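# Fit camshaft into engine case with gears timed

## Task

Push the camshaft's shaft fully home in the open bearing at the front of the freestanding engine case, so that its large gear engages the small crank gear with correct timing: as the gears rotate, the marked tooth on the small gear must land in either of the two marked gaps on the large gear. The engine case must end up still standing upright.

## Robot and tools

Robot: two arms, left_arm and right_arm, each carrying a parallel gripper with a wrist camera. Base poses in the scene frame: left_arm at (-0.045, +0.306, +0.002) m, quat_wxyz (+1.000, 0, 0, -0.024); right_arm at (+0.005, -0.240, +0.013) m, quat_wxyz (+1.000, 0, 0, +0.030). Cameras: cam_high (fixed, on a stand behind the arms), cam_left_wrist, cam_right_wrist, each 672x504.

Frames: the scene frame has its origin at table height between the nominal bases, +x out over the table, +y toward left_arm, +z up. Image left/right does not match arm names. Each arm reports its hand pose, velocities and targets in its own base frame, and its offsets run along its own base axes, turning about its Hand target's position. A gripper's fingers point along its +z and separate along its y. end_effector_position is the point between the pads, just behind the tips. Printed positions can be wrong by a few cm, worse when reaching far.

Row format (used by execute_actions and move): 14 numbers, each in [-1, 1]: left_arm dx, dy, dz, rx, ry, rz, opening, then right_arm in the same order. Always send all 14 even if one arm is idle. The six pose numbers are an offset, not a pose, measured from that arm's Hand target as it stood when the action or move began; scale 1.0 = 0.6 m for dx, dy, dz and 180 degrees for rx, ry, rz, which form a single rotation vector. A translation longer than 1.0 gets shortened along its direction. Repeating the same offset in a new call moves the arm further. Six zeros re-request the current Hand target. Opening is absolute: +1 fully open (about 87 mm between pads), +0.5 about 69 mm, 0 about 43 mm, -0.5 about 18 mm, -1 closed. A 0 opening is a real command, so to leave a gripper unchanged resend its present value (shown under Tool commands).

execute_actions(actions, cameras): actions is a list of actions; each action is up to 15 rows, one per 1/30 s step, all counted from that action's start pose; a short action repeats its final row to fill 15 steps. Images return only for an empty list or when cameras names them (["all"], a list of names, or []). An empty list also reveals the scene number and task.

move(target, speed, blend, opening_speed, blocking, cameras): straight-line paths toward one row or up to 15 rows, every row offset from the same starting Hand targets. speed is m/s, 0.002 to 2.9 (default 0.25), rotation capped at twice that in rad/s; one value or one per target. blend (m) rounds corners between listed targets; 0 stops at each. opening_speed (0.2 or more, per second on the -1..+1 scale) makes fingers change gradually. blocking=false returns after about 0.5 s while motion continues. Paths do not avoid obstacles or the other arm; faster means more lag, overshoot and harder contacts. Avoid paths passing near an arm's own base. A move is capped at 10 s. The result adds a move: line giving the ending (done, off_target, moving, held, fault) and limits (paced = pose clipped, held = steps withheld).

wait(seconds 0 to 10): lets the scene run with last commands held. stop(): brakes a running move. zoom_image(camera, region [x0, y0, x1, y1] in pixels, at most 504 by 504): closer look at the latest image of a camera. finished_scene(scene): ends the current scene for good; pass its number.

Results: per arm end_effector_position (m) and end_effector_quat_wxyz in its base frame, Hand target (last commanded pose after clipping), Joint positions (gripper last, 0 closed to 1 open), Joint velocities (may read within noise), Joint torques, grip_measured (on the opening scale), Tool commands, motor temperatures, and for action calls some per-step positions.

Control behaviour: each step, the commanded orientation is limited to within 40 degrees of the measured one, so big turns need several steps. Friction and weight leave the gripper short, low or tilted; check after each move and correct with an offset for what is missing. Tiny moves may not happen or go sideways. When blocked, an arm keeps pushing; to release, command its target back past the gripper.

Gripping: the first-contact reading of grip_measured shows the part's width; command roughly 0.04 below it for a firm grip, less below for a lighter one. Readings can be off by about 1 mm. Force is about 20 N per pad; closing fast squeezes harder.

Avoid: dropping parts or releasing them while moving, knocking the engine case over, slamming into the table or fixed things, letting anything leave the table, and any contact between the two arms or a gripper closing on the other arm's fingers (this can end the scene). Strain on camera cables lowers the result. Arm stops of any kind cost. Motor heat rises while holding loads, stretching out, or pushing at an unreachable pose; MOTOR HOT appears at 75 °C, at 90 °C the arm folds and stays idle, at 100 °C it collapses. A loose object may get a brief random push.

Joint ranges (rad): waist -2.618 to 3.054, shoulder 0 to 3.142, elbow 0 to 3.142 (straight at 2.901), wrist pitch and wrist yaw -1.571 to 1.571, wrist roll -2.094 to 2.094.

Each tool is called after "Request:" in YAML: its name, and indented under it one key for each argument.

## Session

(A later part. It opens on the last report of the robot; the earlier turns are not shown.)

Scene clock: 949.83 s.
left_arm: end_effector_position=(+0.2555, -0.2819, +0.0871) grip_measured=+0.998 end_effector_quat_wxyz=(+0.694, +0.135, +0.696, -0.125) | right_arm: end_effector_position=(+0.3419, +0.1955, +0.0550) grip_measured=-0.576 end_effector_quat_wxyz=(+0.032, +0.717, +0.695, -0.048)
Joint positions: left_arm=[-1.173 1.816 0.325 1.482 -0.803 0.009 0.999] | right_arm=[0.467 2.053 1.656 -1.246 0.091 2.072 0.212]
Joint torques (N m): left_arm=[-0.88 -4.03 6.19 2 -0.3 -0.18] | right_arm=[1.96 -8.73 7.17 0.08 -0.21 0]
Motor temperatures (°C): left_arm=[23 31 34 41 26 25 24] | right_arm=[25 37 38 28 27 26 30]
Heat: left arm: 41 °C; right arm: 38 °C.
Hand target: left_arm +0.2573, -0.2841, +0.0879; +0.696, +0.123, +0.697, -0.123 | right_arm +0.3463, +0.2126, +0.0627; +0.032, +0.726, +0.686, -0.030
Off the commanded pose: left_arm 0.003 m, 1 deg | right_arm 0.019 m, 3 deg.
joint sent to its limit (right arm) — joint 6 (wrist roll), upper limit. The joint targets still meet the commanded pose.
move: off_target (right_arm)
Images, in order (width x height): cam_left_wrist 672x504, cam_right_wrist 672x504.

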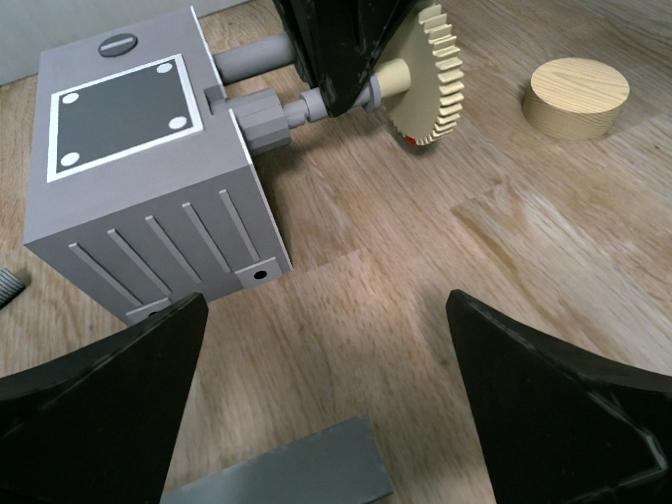

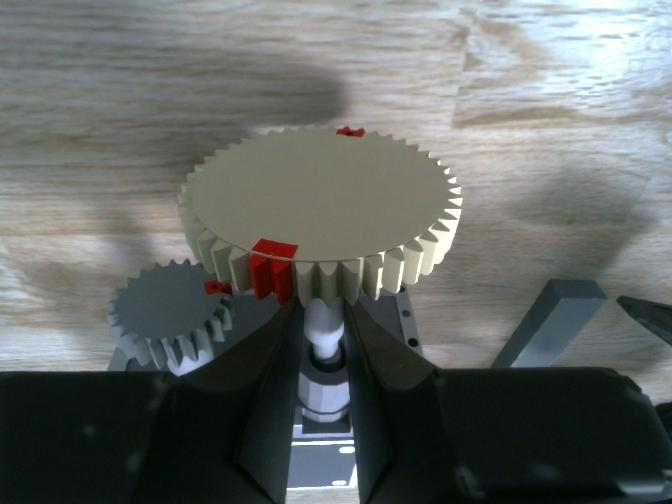

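Request:
move:
  target:
    - [0,0,0,0,0,0,1,0.001,0.02,0,0,0,0,-0.85]
  cameras: ["cam_left_wrist","cam_right_wrist"]
  speed: 0.03

Request:
zoom_image:
  camera: "cam_left_wrist"
  region: [230, 20, 480, 180]

Request:
zoom_image:
  camera: "cam_right_wrist"
  region: [260, 280, 420, 480]

Scene clock: 977.90 s.
left_arm: end_effector_position=(+0.2555, -0.2819, +0.0871) grip_measured=+0.998 end_effector_quat_wxyz=(+0.694, +0.135, +0.696, -0.125) | right_arm: end_effector_position=(+0.3409, +0.2032, +0.0543) grip_measured=-0.576 end_effector_quat_wxyz=(+0.035, +0.709, +0.703, -0.055)
Joint positions: left_arm=[-1.173 1.816 0.325 1.482 -0.803 0.009 0.999] | right_arm=[0.489 2.08 1.693 -1.271 0.098 2.073 0.212]
Joint torques (N m): left_arm=[-0.88 -4.04 6.19 2 -0.3 -0.18] | right_arm=[1.84 -8.98 7.34 0.16 -0.4 -0.01]
Heat: left arm: 41 °C; right arm: 39 °C.
Hand target: left_arm +0.2573, -0.2841, +0.0879; +0.696, +0.123, +0.697, -0.123 | right_arm +0.3468, +0.2246, +0.0628; +0.032, +0.726, +0.686, -0.030
Off the commanded pose: left_arm 0.003 m, 1 deg | right_arm 0.024 m, 4 deg.
joint sent to its limit (right arm) — joint 6 (wrist roll), upper limit. The joint targets are off in orientation, not in position.
move: off_target (right_arm)
Images, in order (width x height): cam_left_wrist 672x504, cam_right_wrist 672x504.

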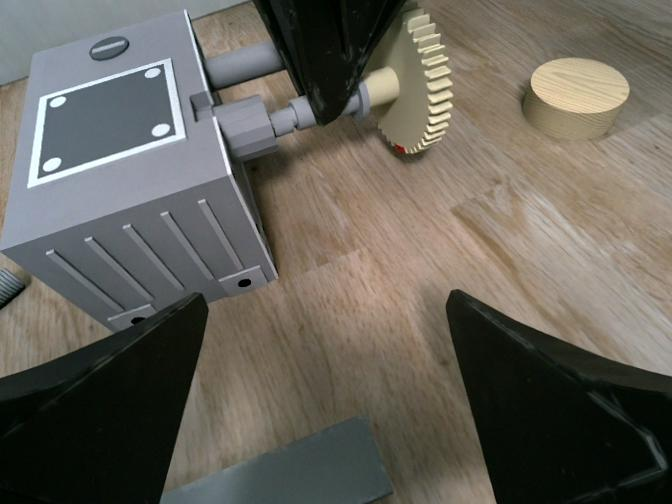

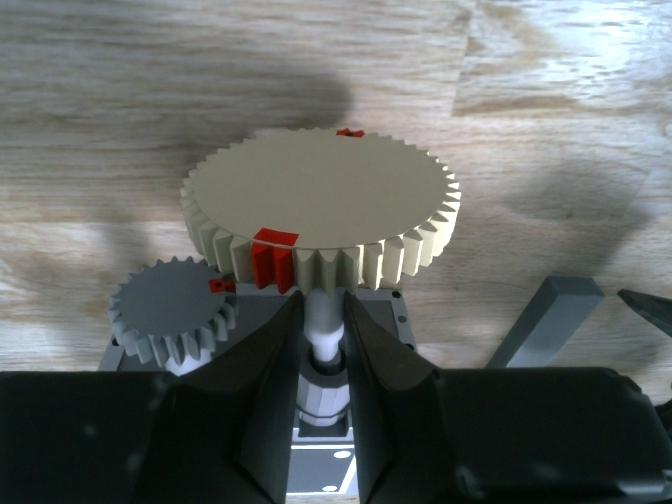

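Scaled by 2.016 from the camera's 672x504 image, which has a finer 960x720 frame.

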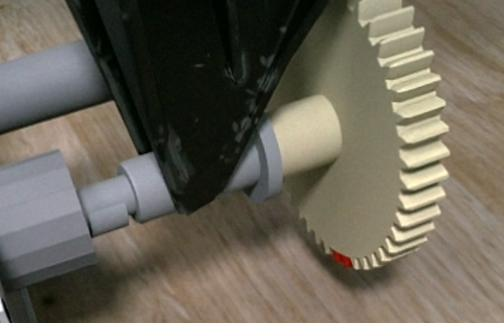

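Scaled by 2.520 from the camera's 672x504 image, which has a finer 960x720 frame.

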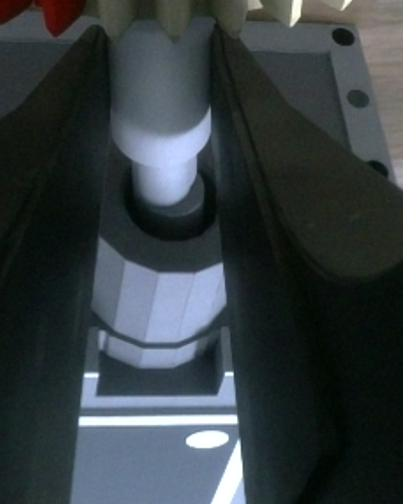

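Request:
move:
  target:
    - [-0.08,0.02,0.03,0,0,0,1,0,-0.045,0.0,0,0,0.0,-0.85]
    - [-0.08,0.02,0.03,0,0,0,1,0,-0.043,0.002,0,-0.1,0.015,-0.85]
    - [-0.08,0.02,0.03,0,0,0,1,0,-0.043,0.002,0,-0.183,0.015,-0.85]
  cameras: ["all"]
  speed: 0.06

Request:
zoom_image:
  camera: "cam_left_wrist"
  region: [230, 20, 480, 180]

Request:
zoom_image:
  camera: "cam_right_wrist"
  region: [260, 280, 420, 480]

Scene clock: 1056.17 s.
left_arm: end_effector_position=(+0.2098, -0.2777, +0.1022) grip_measured=+0.998 end_effector_quat_wxyz=(+0.694, +0.136, +0.696, -0.125) | right_arm: end_effector_position=(+0.3411, +0.1937, +0.0510) grip_measured=-0.576 end_effector_quat_wxyz=(+0.211, +0.681, +0.684, +0.154)
Joint positions: left_arm=[-1.359 1.663 0.265 1.389 -0.987 0.009 0.999] | right_arm=[0.58 1.656 0.996 -0.5 0.343 2.073 0.212]
Joint torques (N m): left_arm=[-0.83 -6.2 3.92 1.81 -0.31 -0.17] | right_arm=[1.02 -8.94 4.23 1.16 0.45 -0.03]
Heat: left arm: 42 °C; right arm: 41 °C.
Hand target: left_arm +0.2093, -0.2721, +0.1059; +0.696, +0.123, +0.697, -0.123 | right_arm +0.3468, +0.1986, +0.0639; +0.226, +0.689, +0.666, +0.178
Off the commanded pose: left_arm 0.007 m, 2 deg | right_arm 0.015 m, 4 deg.
joint sent to its limit (right arm) — joint 6 (wrist roll), upper limit. The joint targets still meet the commanded pose.
move: off_target (right_arm)

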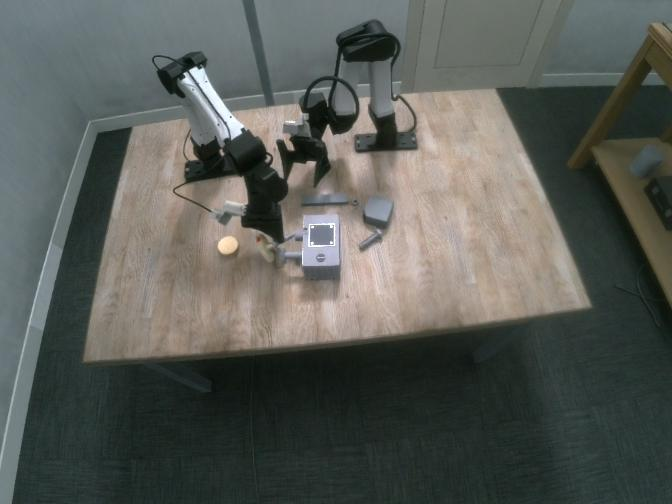

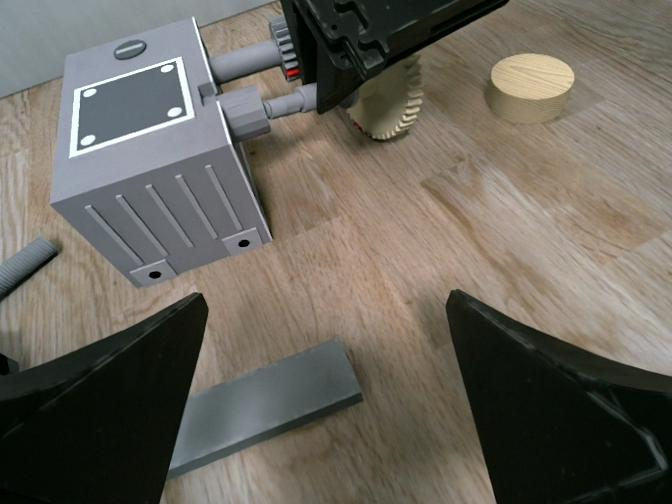

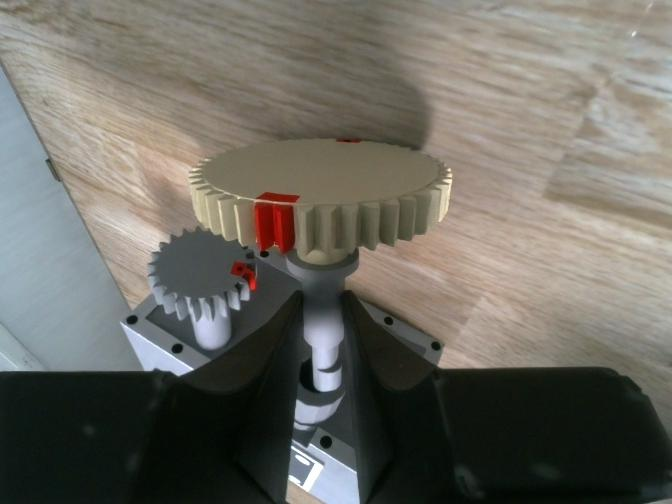

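Scaled by 2.016 from the camera's 672x504 image, which has a finer 960x720 frame.

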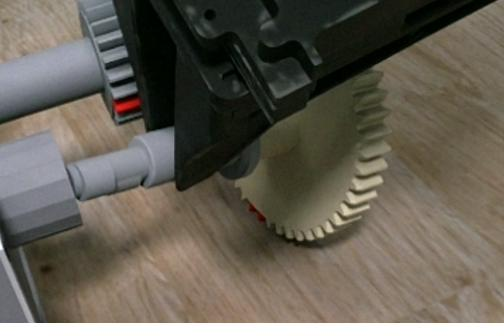

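Scaled by 2.520 from the camera's 672x504 image, which has a finer 960x720 frame.

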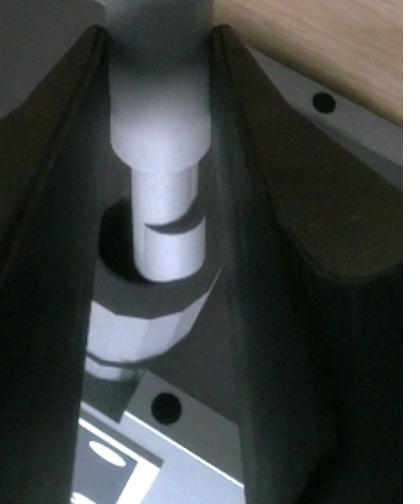

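Request:
zoom_image:
  camera: "cam_high"
  region: [210, 190, 350, 290]

Request:
zoom_image:
  camera: "cam_right_wrist"
  region: [120, 100, 500, 480]

Scaled by 3.600 from the camera's 672x504 image, which has a finer 960x720 frame.

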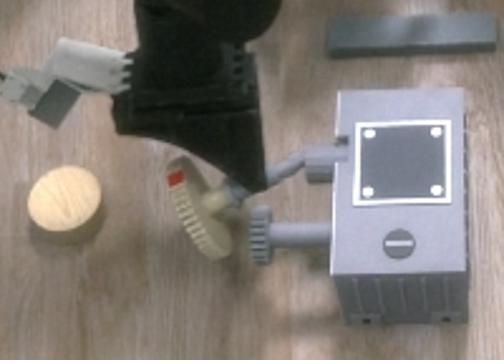

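Scaled by 1.326 from the camera's 672x504 image, which has a finer 960x720 frame.

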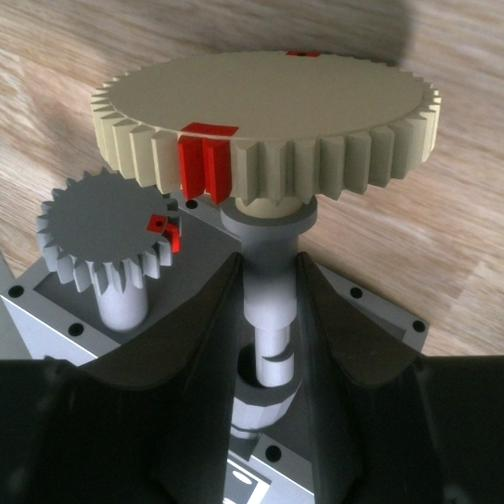

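Request:
move:
  target:
    - [0,0,0,0,0,0,1,-0.01,0,0.02,0,0,0,-0.85]
  cameras: ["all"]
  speed: 0.03

Request:
zoom_image:
  camera: "cam_left_wrist"
  region: [200, 0, 450, 160]

Request:
zoom_image:
  camera: "cam_right_wrist"
  region: [120, 100, 500, 480]

Request:
zoom_image:
  camera: "cam_high"
  region: [210, 190, 350, 290]

Scene clock: 1114.63 s.
left_arm: end_effector_position=(+0.2098, -0.2777, +0.1022) grip_measured=+0.998 end_effector_quat_wxyz=(+0.694, +0.136, +0.696, -0.125) | right_arm: end_effector_position=(+0.3374, +0.1921, +0.0609) grip_measured=-0.576 end_effector_quat_wxyz=(+0.216, +0.679, +0.684, +0.157)
Joint positions: left_arm=[-1.359 1.663 0.265 1.389 -0.987 0.009 0.999] | right_arm=[0.586 1.621 0.996 -0.527 0.353 2.073 0.212]
Joint torques (N m): left_arm=[-0.83 -6.23 3.92 1.81 -0.31 -0.17] | right_arm=[1.26 -8.91 5.18 0.97 0.34 -0.04]
Heat: left arm: 42 °C; right arm: 40 °C.
Hand target: left_arm +0.2093, -0.2721, +0.1059; +0.696, +0.123, +0.697, -0.123 | right_arm +0.3407, +0.1988, +0.0759; +0.226, +0.688, +0.666, +0.178
Off the commanded pose: left_arm 0.007 m, 2 deg | right_arm 0.017 m, 4 deg.
joint sent to its limit (right arm) — joint 6 (wrist roll), upper limit. The joint targets still meet the commanded pose.
move: off_target (right_arm)

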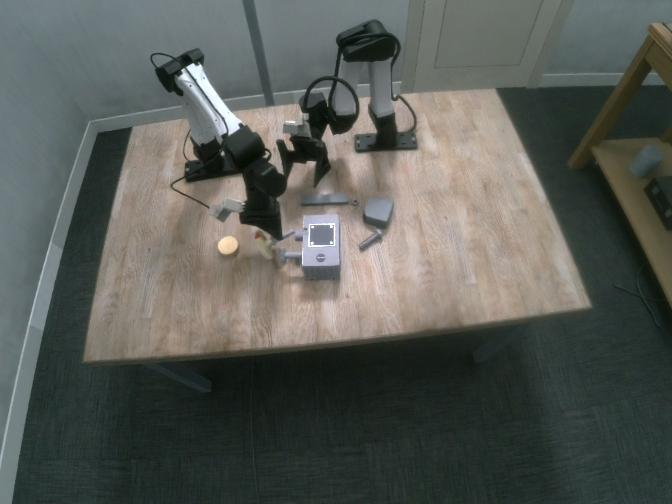

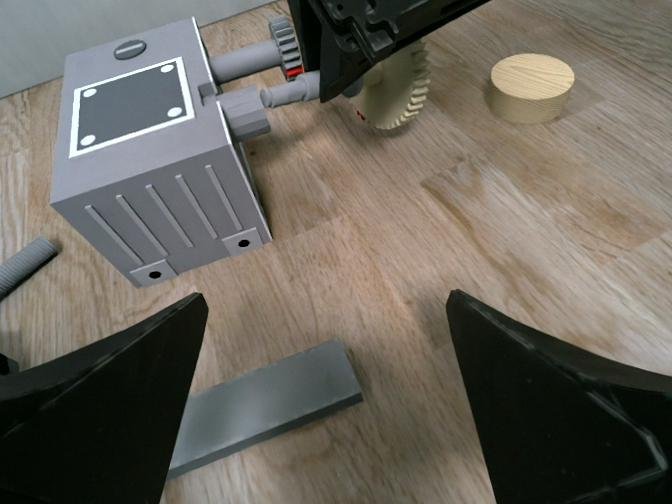

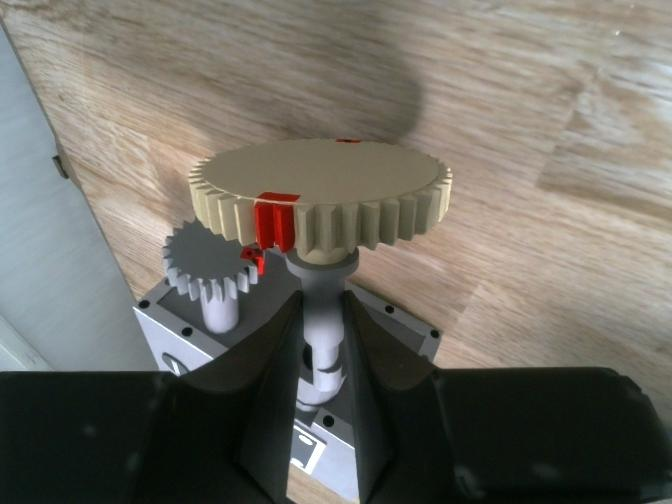

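Scaled by 2.016 from the camera's 672x504 image, which has a finer 960x720 frame.

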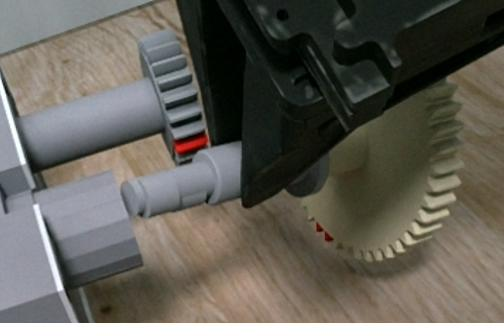

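Scaled by 1.326 from the camera's 672x504 image, which has a finer 960x720 frame.

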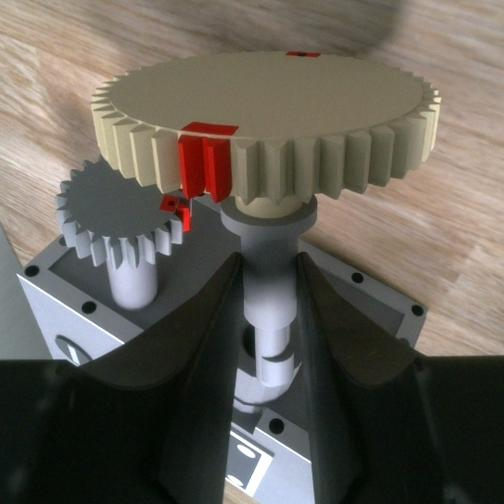

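Scaled by 3.600 from the camera's 672x504 image, which has a finer 960x720 frame.

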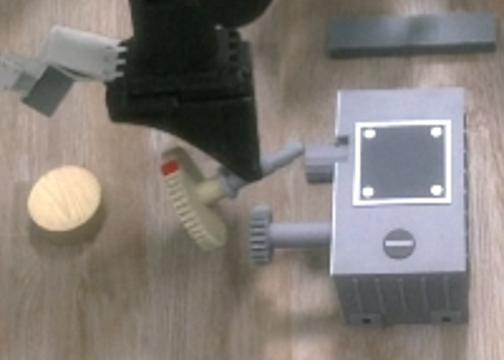

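Request:
move:
  target:
    - [0,0,0,0,0,0,1,0,-0.083,0.05,0,0,0,-0.85]
    - [0,0,0,0,0,0,1,-0.068,-0.165,0.09,0.0272,0.184,-0.0074,-0.85]
  cameras: ["all"]
  speed: 0.12

Scene clock: 1182.27 s.
left_arm: end_effector_position=(+0.2098, -0.2777, +0.1022) grip_measured=+0.998 end_effector_quat_wxyz=(+0.694, +0.136, +0.696, -0.125) | right_arm: end_effector_position=(+0.2960, +0.0993, +0.1222) grip_measured=-0.576 end_effector_quat_wxyz=(+0.001, +0.727, +0.687, -0.007)
Joint positions: left_arm=[-1.359 1.663 0.265 1.389 -0.987 0.009 0.999] | right_arm=[0.199 1.684 1.43 -1.328 0.009 1.827 0.212]
Joint torques (N m): left_arm=[-0.83 -6.2 3.9 1.81 -0.31 -0.17] | right_arm=[-0.36 -5.93 7.12 -0.01 0.01 -0.08]
Heat: left arm: 41 °C; right arm: 39 °C.
Hand target: left_arm +0.2093, -0.2721, +0.1059; +0.696, +0.123, +0.697, -0.123 | right_arm +0.2999, +0.0997, +0.1299; +0.000, +0.727, +0.687, -0.001
Off the commanded pose: left_arm 0.007 m, 2 deg | right_arm 0.009 m, 1 deg.
move: done

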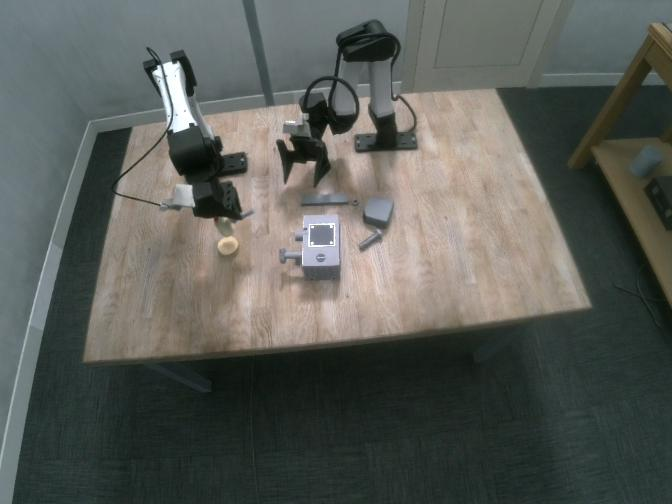

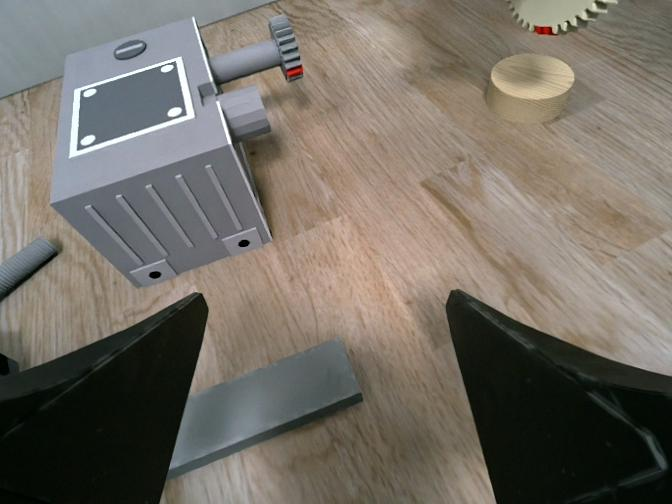

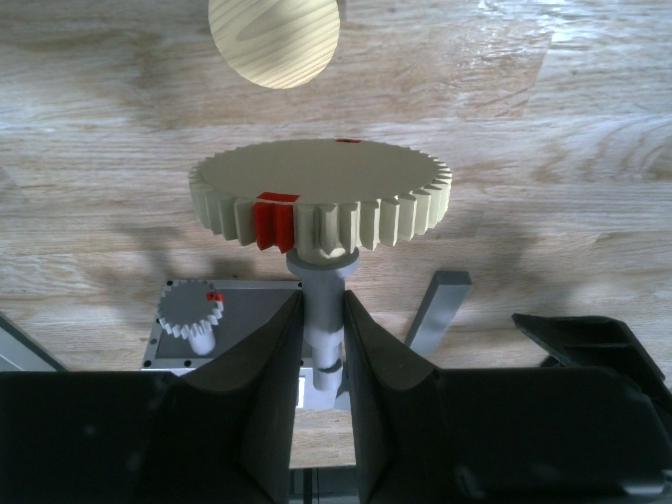

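Request:
move:
  target:
    - [0,0,0,0,0,0,1,0,0.035,-0.13,0,0,0,-0.85]
    - [0,0,0,0,0,0,1,0,0.035,-0.195,0,0,0,-0.85]
  cameras: ["all"]
  speed: [0.1,0.025]

Scene clock: 1195.30 s.
left_arm: end_effector_position=(+0.2098, -0.2777, +0.1022) grip_measured=+0.998 end_effector_quat_wxyz=(+0.694, +0.136, +0.696, -0.125) | right_arm: end_effector_position=(+0.2992, +0.1228, +0.0339) grip_measured=-0.576 end_effector_quat_wxyz=(-0.006, +0.726, +0.688, +0.008)
Joint positions: left_arm=[-1.359 1.663 0.265 1.389 -0.987 0.009 0.999] | right_arm=[0.256 1.763 1.157 -0.958 -0.019 1.881 0.212]
Joint torques (N m): left_arm=[-0.84 -6.2 3.92 1.81 -0.32 -0.17] | right_arm=[0.47 -3.51 1.29 0.76 0.3 0.02]
Heat: left arm: 41 °C; right arm: 39 °C.
Hand target: left_arm +0.2093, -0.2721, +0.1059; +0.696, +0.123, +0.697, -0.123 | right_arm +0.3000, +0.1207, +0.0130; +0.000, +0.727, +0.687, -0.001
Off the commanded pose: left_arm 0.007 m, 2 deg | right_arm 0.021 m, 1 deg.
move: off_target (right_arm)

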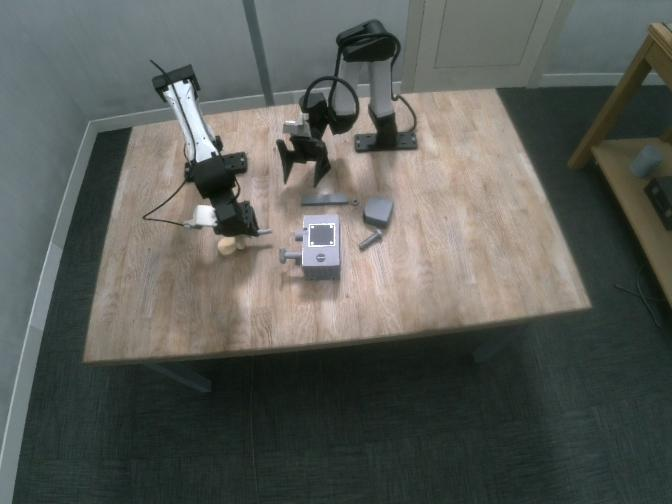

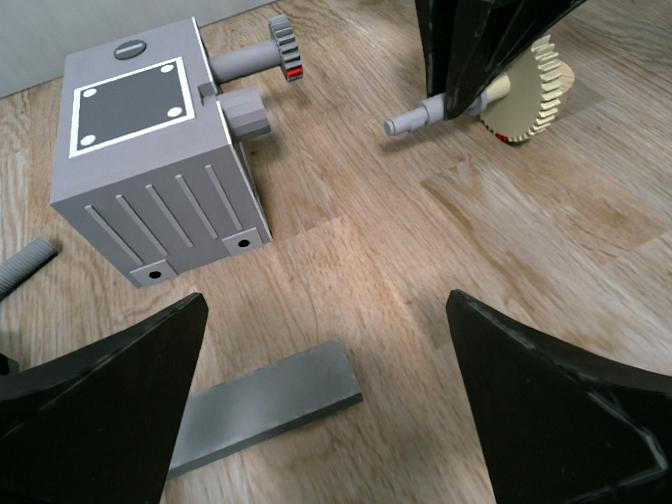

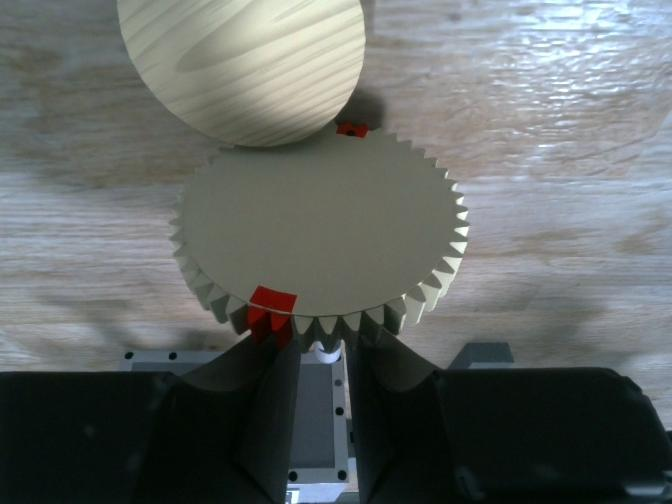

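Request:
move:
  target:
    - [0,0,0,0,0,0,1,-0.01,0.01,0.1,0,0,0,-0.85]
    - [0,0,0,0,0,0,1,-0.1,-0.1,0.1,-0.133,0,0,-0.85]
    - [0,0,0,0,0,0,1,-0.1,-0.1,0.02,-0.133,0,0,-0.85]
  cameras: ["all"]
  speed: [0.1,0.15,0.08]

Scene clock: 1221.80 s.
left_arm: end_effector_position=(+0.2098, -0.2777, +0.1022) grip_measured=+0.998 end_effector_quat_wxyz=(+0.694, +0.136, +0.696, -0.125) | right_arm: end_effector_position=(+0.2393, +0.0623, +0.0265) grip_measured=-0.576 end_effector_quat_wxyz=(+0.141, +0.713, +0.672, -0.140)
Joint positions: left_arm=[-1.359 1.663 0.265 1.389 -0.987 0.009 0.999] | right_arm=[0.369 1.633 0.987 -1.087 0.367 2.03 0.212]
Joint torques (N m): left_arm=[-0.84 -6.22 3.92 1.81 -0.31 -0.17] | right_arm=[0.84 -4.98 3.56 -0.03 0.53 0.02]
Heat: left arm: 41 °C; right arm: 37 °C.
Hand target: left_arm +0.2093, -0.2721, +0.1059; +0.696, +0.123, +0.697, -0.123 | right_arm +0.2399, +0.0607, +0.0249; +0.151, +0.711, +0.671, -0.143
Off the commanded pose: left_arm 0.007 m, 2 deg | right_arm 0.002 m, 1 deg.
move: done

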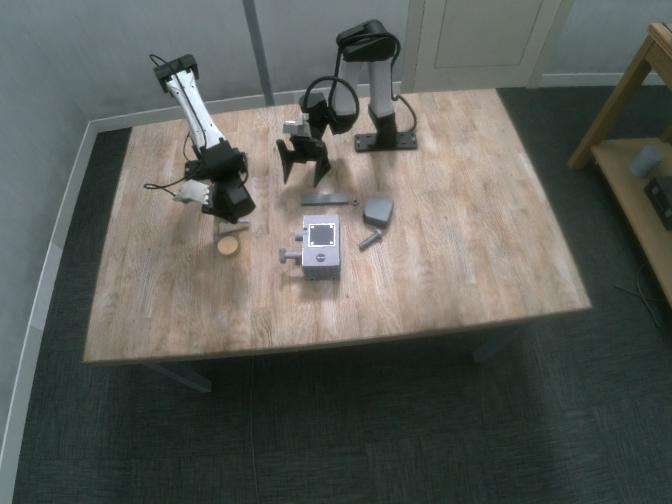

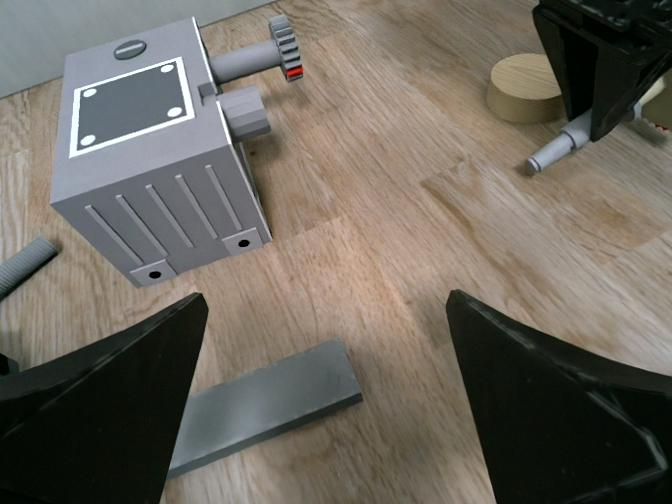

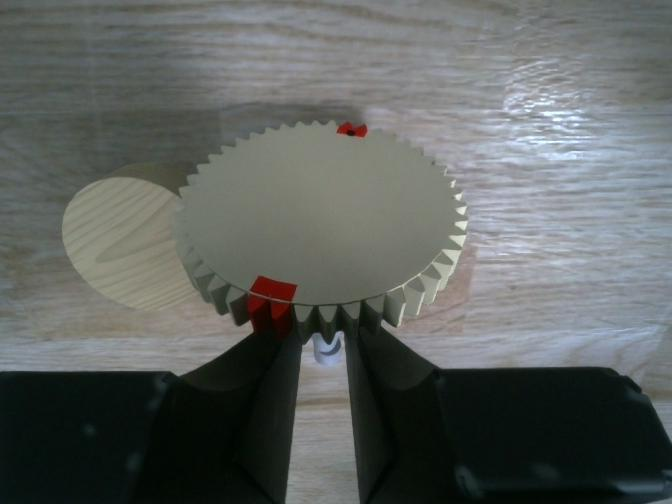

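Request:
move:
  target:
    - [0,0,0,0,0,0,1,-0.015,0,-0.005,0,0,0,-0.85]
    - [0,0,0,0,0,0,1,-0.02,0,-0.0215,0,0,0,-0.85]
  cameras: ["cam_left_wrist","cam_right_wrist"]
  speed: 0.04

Scene clock: 1227.17 s.
left_arm: end_effector_position=(+0.2098, -0.2777, +0.1022) grip_measured=+0.998 end_effector_quat_wxyz=(+0.694, +0.136, +0.696, -0.125) | right_arm: end_effector_position=(+0.2258, +0.0606, +0.0134) grip_measured=-0.576 end_effector_quat_wxyz=(+0.140, +0.710, +0.673, -0.151)
Joint positions: left_arm=[-1.359 1.663 0.265 1.389 -0.987 0.009 0.999] | right_arm=[0.388 1.629 0.922 -1.054 0.371 2.049 0.212]
Joint torques (N m): left_arm=[-0.84 -6.2 3.93 1.81 -0.31 -0.17] | right_arm=[0.85 -5.96 2.73 0.07 0.44 0.01]
Heat: left arm: 41 °C; right arm: 37 °C.
Hand target: left_arm +0.2093, -0.2721, +0.1059; +0.696, +0.123, +0.697, -0.123 | right_arm +0.2280, +0.0608, +0.0120; +0.151, +0.711, +0.672, -0.143
Off the commanded pose: left_arm 0.007 m, 2 deg | right_arm 0.003 m, 2 deg.
move: done
Images, in order (width x height): cam_left_wrist 672x504, cam_right_wrist 672x504.

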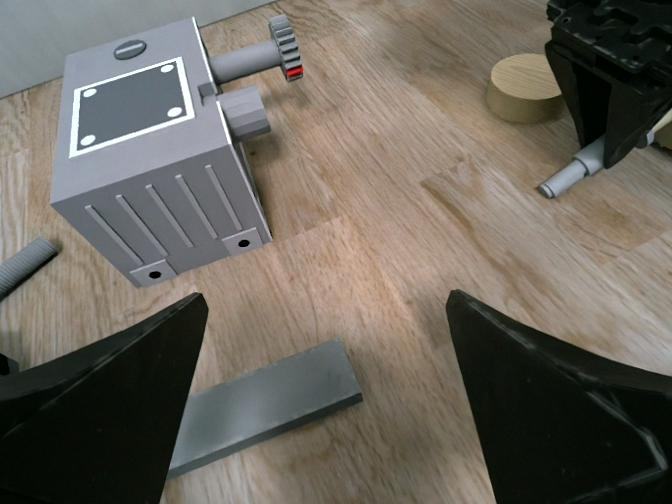

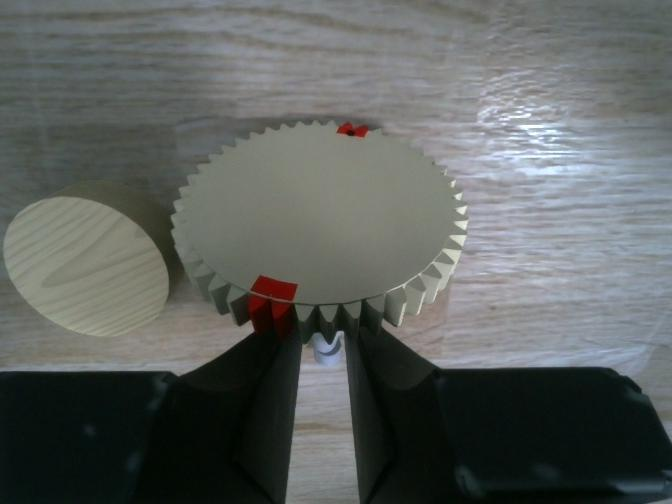

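Request:
move:
  target:
    - [0,0,0,0,0,0,1,0,0,0,0,0,0,0.0]
    - [0,0,0,0,0,0,1,0,0.054,0.122,0,0,0,0.0]
    - [0,0,0,0,0,0,1,0,0.06,0.14,0,0.2,0.4575,0.3]
    - [0,0,0,0,0,0,1,0,0.06,0.14,0,0.4066,0.913,0.3]
  cameras: ["cam_left_wrist","cam_right_wrist","cam_high"]
  speed: [0.05,0.08,0.4,0.4]
  opening_speed: 0.6

Scene clock: 1259.93 s.
left_arm: end_effector_position=(+0.2098, -0.2777, +0.1022) grip_measured=+0.998 end_effector_quat_wxyz=(+0.694, +0.136, +0.696, -0.125) | right_arm: end_effector_position=(+0.2317, +0.0966, +0.0915) grip_measured=+0.300 end_effector_quat_wxyz=(+0.150, +0.666, -0.714, +0.156)
Joint positions: left_arm=[-1.359 1.663 0.265 1.389 -0.987 0.009 0.999] | right_arm=[0.724 1.849 1.354 -1.379 0.318 -0.728 0.65]
Joint torques (N m): left_arm=[-0.84 -6.22 3.93 1.81 -0.31 -0.16] | right_arm=[0.75 -9.85 3.36 -0.32 0.07 -0.1]
Heat: left arm: 41 °C; right arm: 36 °C.
Hand target: left_arm +0.2093, -0.2721, +0.1059; +0.696, +0.123, +0.697, -0.123 | right_arm +0.2279, +0.0967, +0.0960; +0.143, +0.671, -0.712, +0.152
Off the commanded pose: left_arm 0.007 m, 2 deg | right_arm 0.006 m, 1 deg.
move: done

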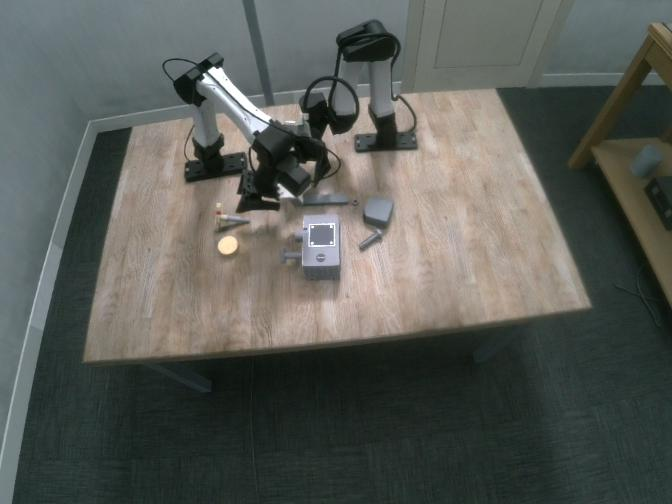

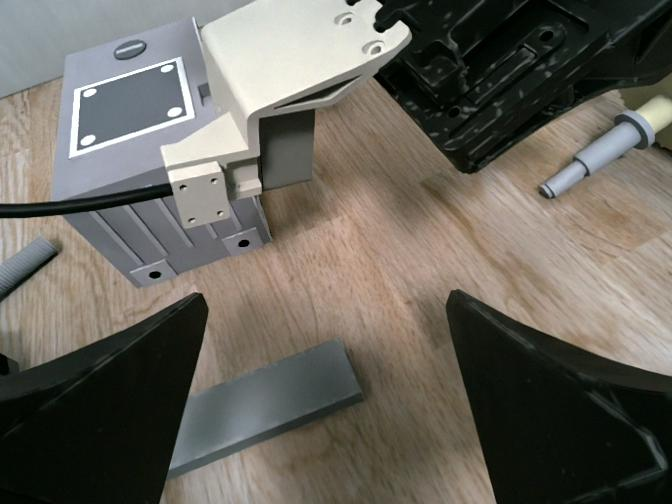

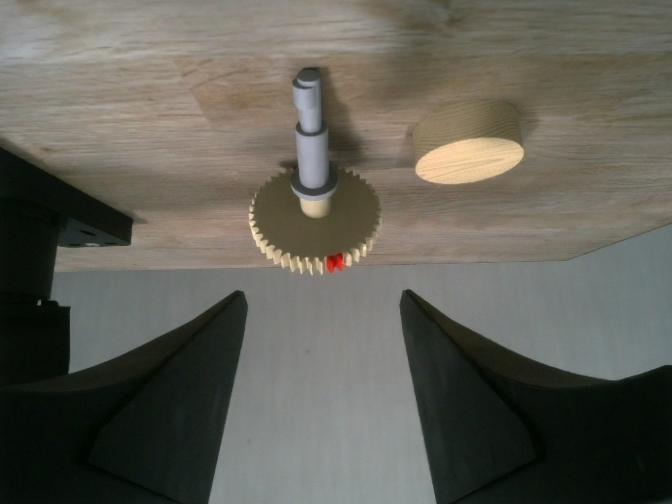

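Request:
move:
  target:
    - [-0.02,0.1,0.08,0,0,0,1,-0.011,-0.009,-0.016,0,0,0,0.3]
    - [-0.02,0.1,0.08,0,0,0,1,-0.011,-0.04,-0.085,0,0,0,0.3]
  cameras: ["cam_left_wrist","cam_right_wrist"]
  speed: 0.1

Scene clock: 1271.17 s.
left_arm: end_effector_position=(+0.1967, -0.2124, +0.1477) grip_measured=+0.998 end_effector_quat_wxyz=(+0.694, +0.138, +0.697, -0.117) | right_arm: end_effector_position=(+0.2194, +0.0741, +0.0452) grip_measured=+0.300 end_effector_quat_wxyz=(+0.151, +0.671, -0.711, +0.150)
Joint positions: left_arm=[-1.359 0.966 0.145 0.804 -0.995 0.014 0.999] | right_arm=[0.69 1.82 1.125 -1.168 0.318 -0.776 0.65]
Joint torques (N m): left_arm=[-0.5 -1.92 8.51 1.8 -0.18 -0.22] | right_arm=[-0.39 -7.72 3.11 -0.12 0.22 -0.1]
Heat: left arm: 41 °C; right arm: 36 °C.
Hand target: left_arm +0.1973, -0.2121, +0.1539; +0.696, +0.123, +0.697, -0.123 | right_arm +0.2214, +0.0727, +0.0450; +0.143, +0.671, -0.712, +0.152
Off the commanded pose: left_arm 0.006 m, 2 deg | right_arm 0.002 m, 1 deg.
move: done
Images, in order (width x height): cam_left_wrist 672x504, cam_right_wrist 672x504.

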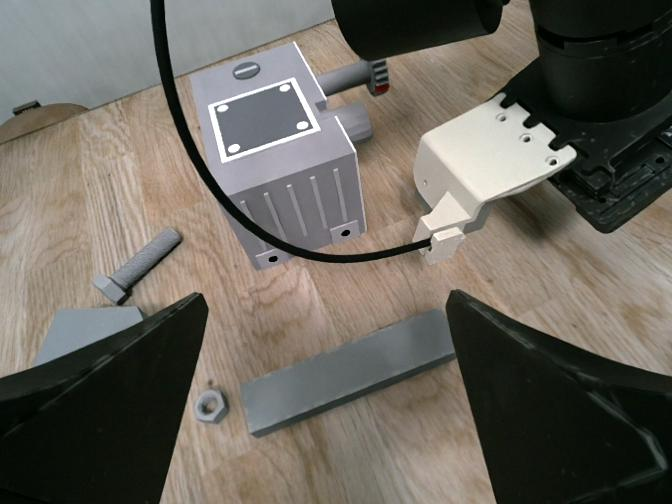

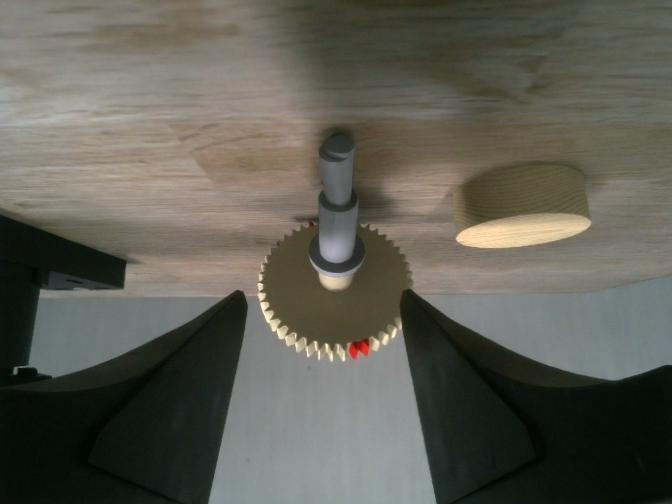

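Request:
move:
  target:
    - [0,0,0,0,0,0,1,0.0085,-0.002,-0.012,0,0,0,0.3]
    - [0,0,0,0,0,0,1,0.0085,-0.0187,-0.054,0,0,0,0.3]
  cameras: ["cam_right_wrist","cam_high"]
  speed: 0.06

Scene clock: 1282.90 s.
left_arm: end_effector_position=(+0.1967, -0.2124, +0.1477) grip_measured=+0.998 end_effector_quat_wxyz=(+0.694, +0.138, +0.697, -0.117) | right_arm: end_effector_position=(+0.2252, +0.0641, +0.0160) grip_measured=+0.300 end_effector_quat_wxyz=(+0.142, +0.671, -0.713, +0.149)
Joint positions: left_arm=[-1.359 0.966 0.145 0.804 -0.995 0.014 0.999] | right_arm=[0.649 1.85 1.041 -1.023 0.326 -0.818 0.65]
Joint torques (N m): left_arm=[-0.5 -1.91 8.5 1.8 -0.18 -0.22] | right_arm=[-0.46 -5.96 3.02 -0.07 0.26 -0.09]
Heat: left arm: 41 °C; right arm: 36 °C.
Hand target: left_arm +0.1973, -0.2121, +0.1539; +0.696, +0.123, +0.697, -0.123 | right_arm +0.2265, +0.0615, +0.0126; +0.143, +0.671, -0.712, +0.152
Off the commanded pose: left_arm 0.006 m, 2 deg | right_arm 0.004 m, 0 deg.
move: done
Images, in order (width x height): cam_high 672x504, cam_right_wrist 672x504.

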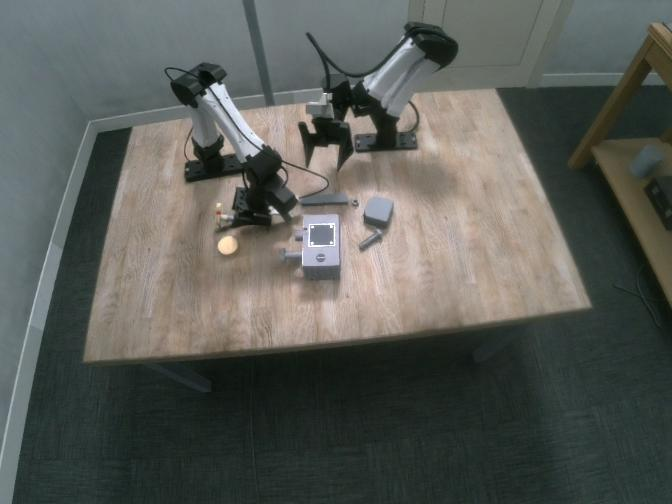

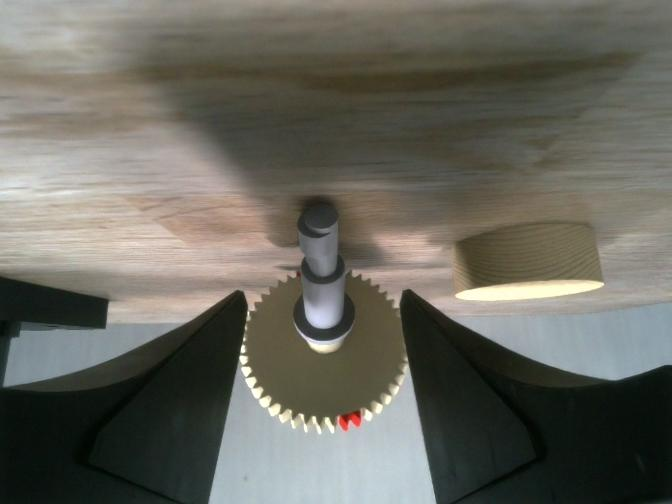

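Request:
move:
  target: [0,0,0,0,0,0,1,0,0,0,0,0,0,-0.85]
  cameras: ["cam_right_wrist"]
  speed: 0.06
  opening_speed: 0.5

Scene clock: 1298.20 s.
left_arm: end_effector_position=(+0.1967, -0.2124, +0.1477) grip_measured=+0.998 end_effector_quat_wxyz=(+0.694, +0.138, +0.697, -0.117) | right_arm: end_effector_position=(+0.2253, +0.0642, +0.0160) grip_measured=-0.594 end_effector_quat_wxyz=(+0.142, +0.671, -0.712, +0.149)
Joint positions: left_arm=[-1.359 0.966 0.145 0.804 -0.995 0.014 0.999] | right_arm=[0.649 1.85 1.041 -1.023 0.326 -0.818 0.203]
Joint torques (N m): left_arm=[-0.5 -1.91 8.51 1.8 -0.18 -0.22] | right_arm=[-0.46 -5.94 3 -0.07 0.26 -0.11]
Heat: left arm: 41 °C; right arm: 35 °C.
Hand target: left_arm +0.1973, -0.2121, +0.1539; +0.696, +0.123, +0.697, -0.123 | right_arm +0.2265, +0.0615, +0.0126; +0.143, +0.671, -0.712, +0.152
Off the commanded pose: left_arm 0.006 m, 2 deg | right_arm 0.004 m, 0 deg.
move: done
Images, in order (width x height): cam_right_wrist 672x504.

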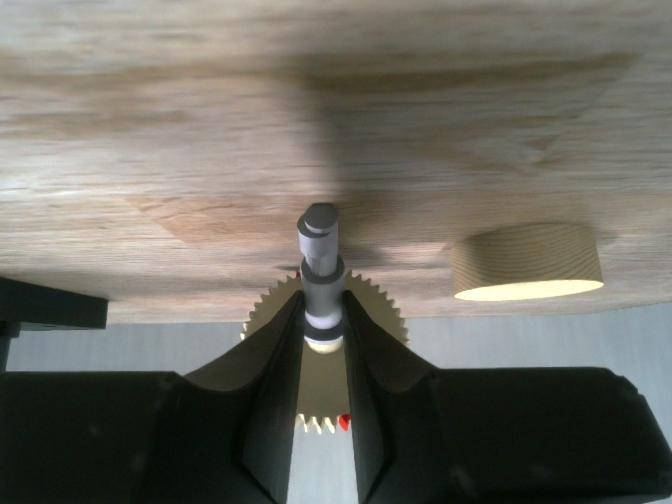

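Request:
move:
  target:
    - [0,0,0,0,0,0,1,0.02,0,0.1,0.05,0,0,-0.85]
    - [0.02,-0.1,-0.08,0,0,0,1,0.19,0.13,0.16,0.134,0,0,-0.85]
    - [0.02,-0.1,-0.08,0,0,0,1,0.193,0.145,0.10,0.134,0,0,-0.85]
  cameras: ["all"]
  speed: [0.1,0.15,0.08]

Scene clock: 1319.10 s.
left_arm: end_effector_position=(+0.2081, -0.2671, +0.0978) grip_measured=+0.998 end_effector_quat_wxyz=(+0.688, +0.141, +0.703, -0.114) | right_arm: end_effector_position=(+0.3429, +0.1438, +0.0774) grip_measured=-0.850 end_effector_quat_wxyz=(+0.003, +0.686, -0.728, +0.004)
Joint positions: left_arm=[-1.359 1.618 0.237 1.331 -0.996 -0.009 0.999] | right_arm=[0.497 2.048 1.723 -1.248 0.01 -1.014 0.075]
Joint torques (N m): left_arm=[-0.87 -2.92 6.8 2.31 -0.23 -0.05] | right_arm=[0.83 -8.87 3.97 0.38 -0.15 0]
Heat: left arm: 42 °C; right arm: 36 °C.
Hand target: left_arm +0.2093, -0.2722, +0.1060; +0.696, +0.123, +0.696, -0.123 | right_arm +0.3423, +0.1486, +0.0726; -0.001, +0.686, -0.728, +0.000
Off the commanded pose: left_arm 0.010 m, 3 deg | right_arm 0.007 m, 1 deg.
move: off_target (left_arm)

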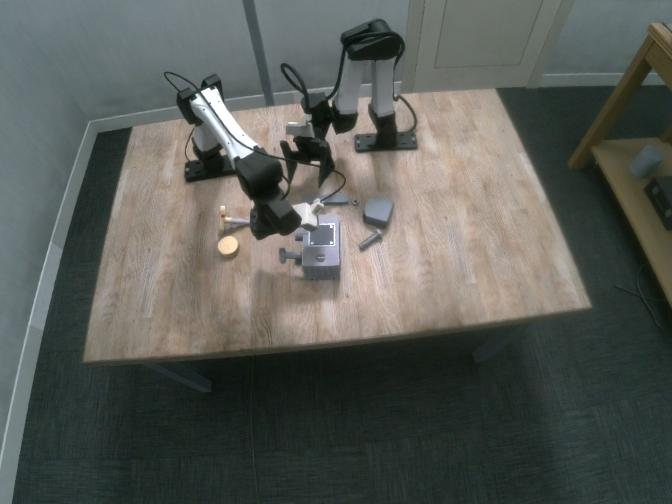

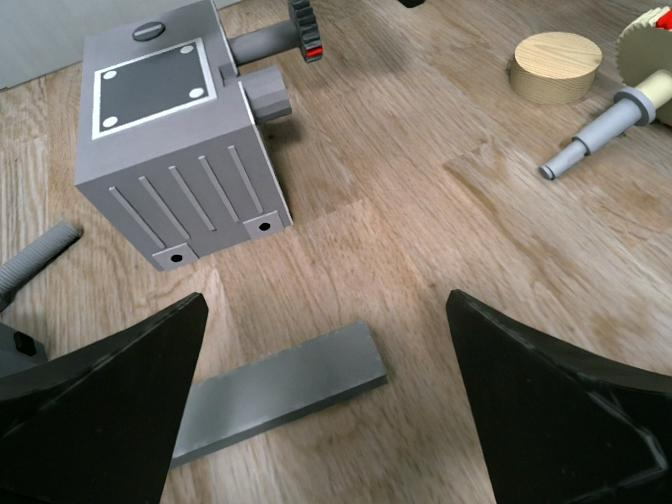

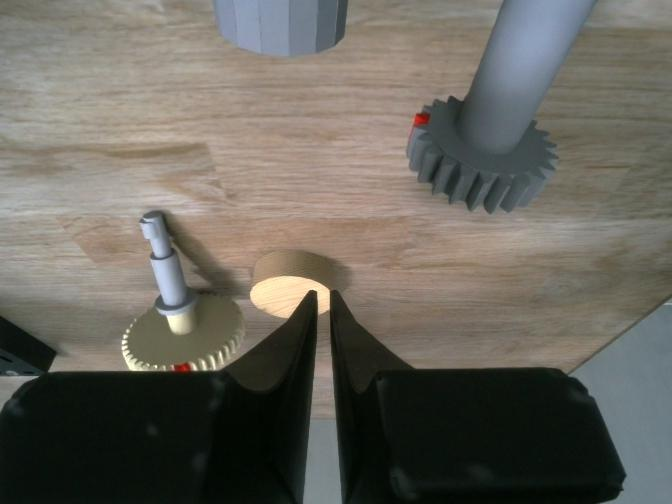

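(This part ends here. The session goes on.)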